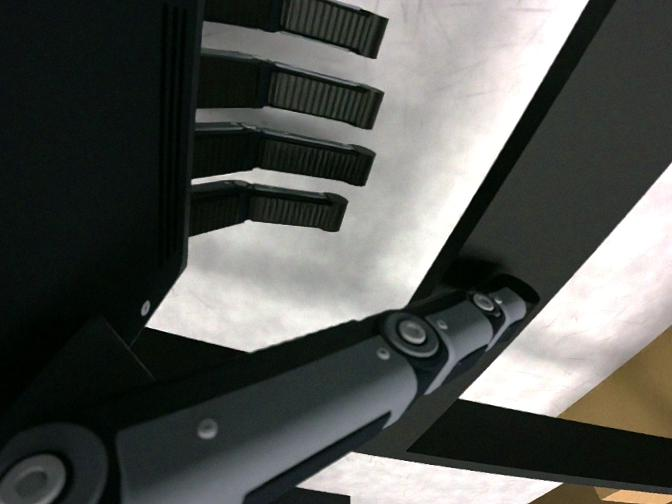

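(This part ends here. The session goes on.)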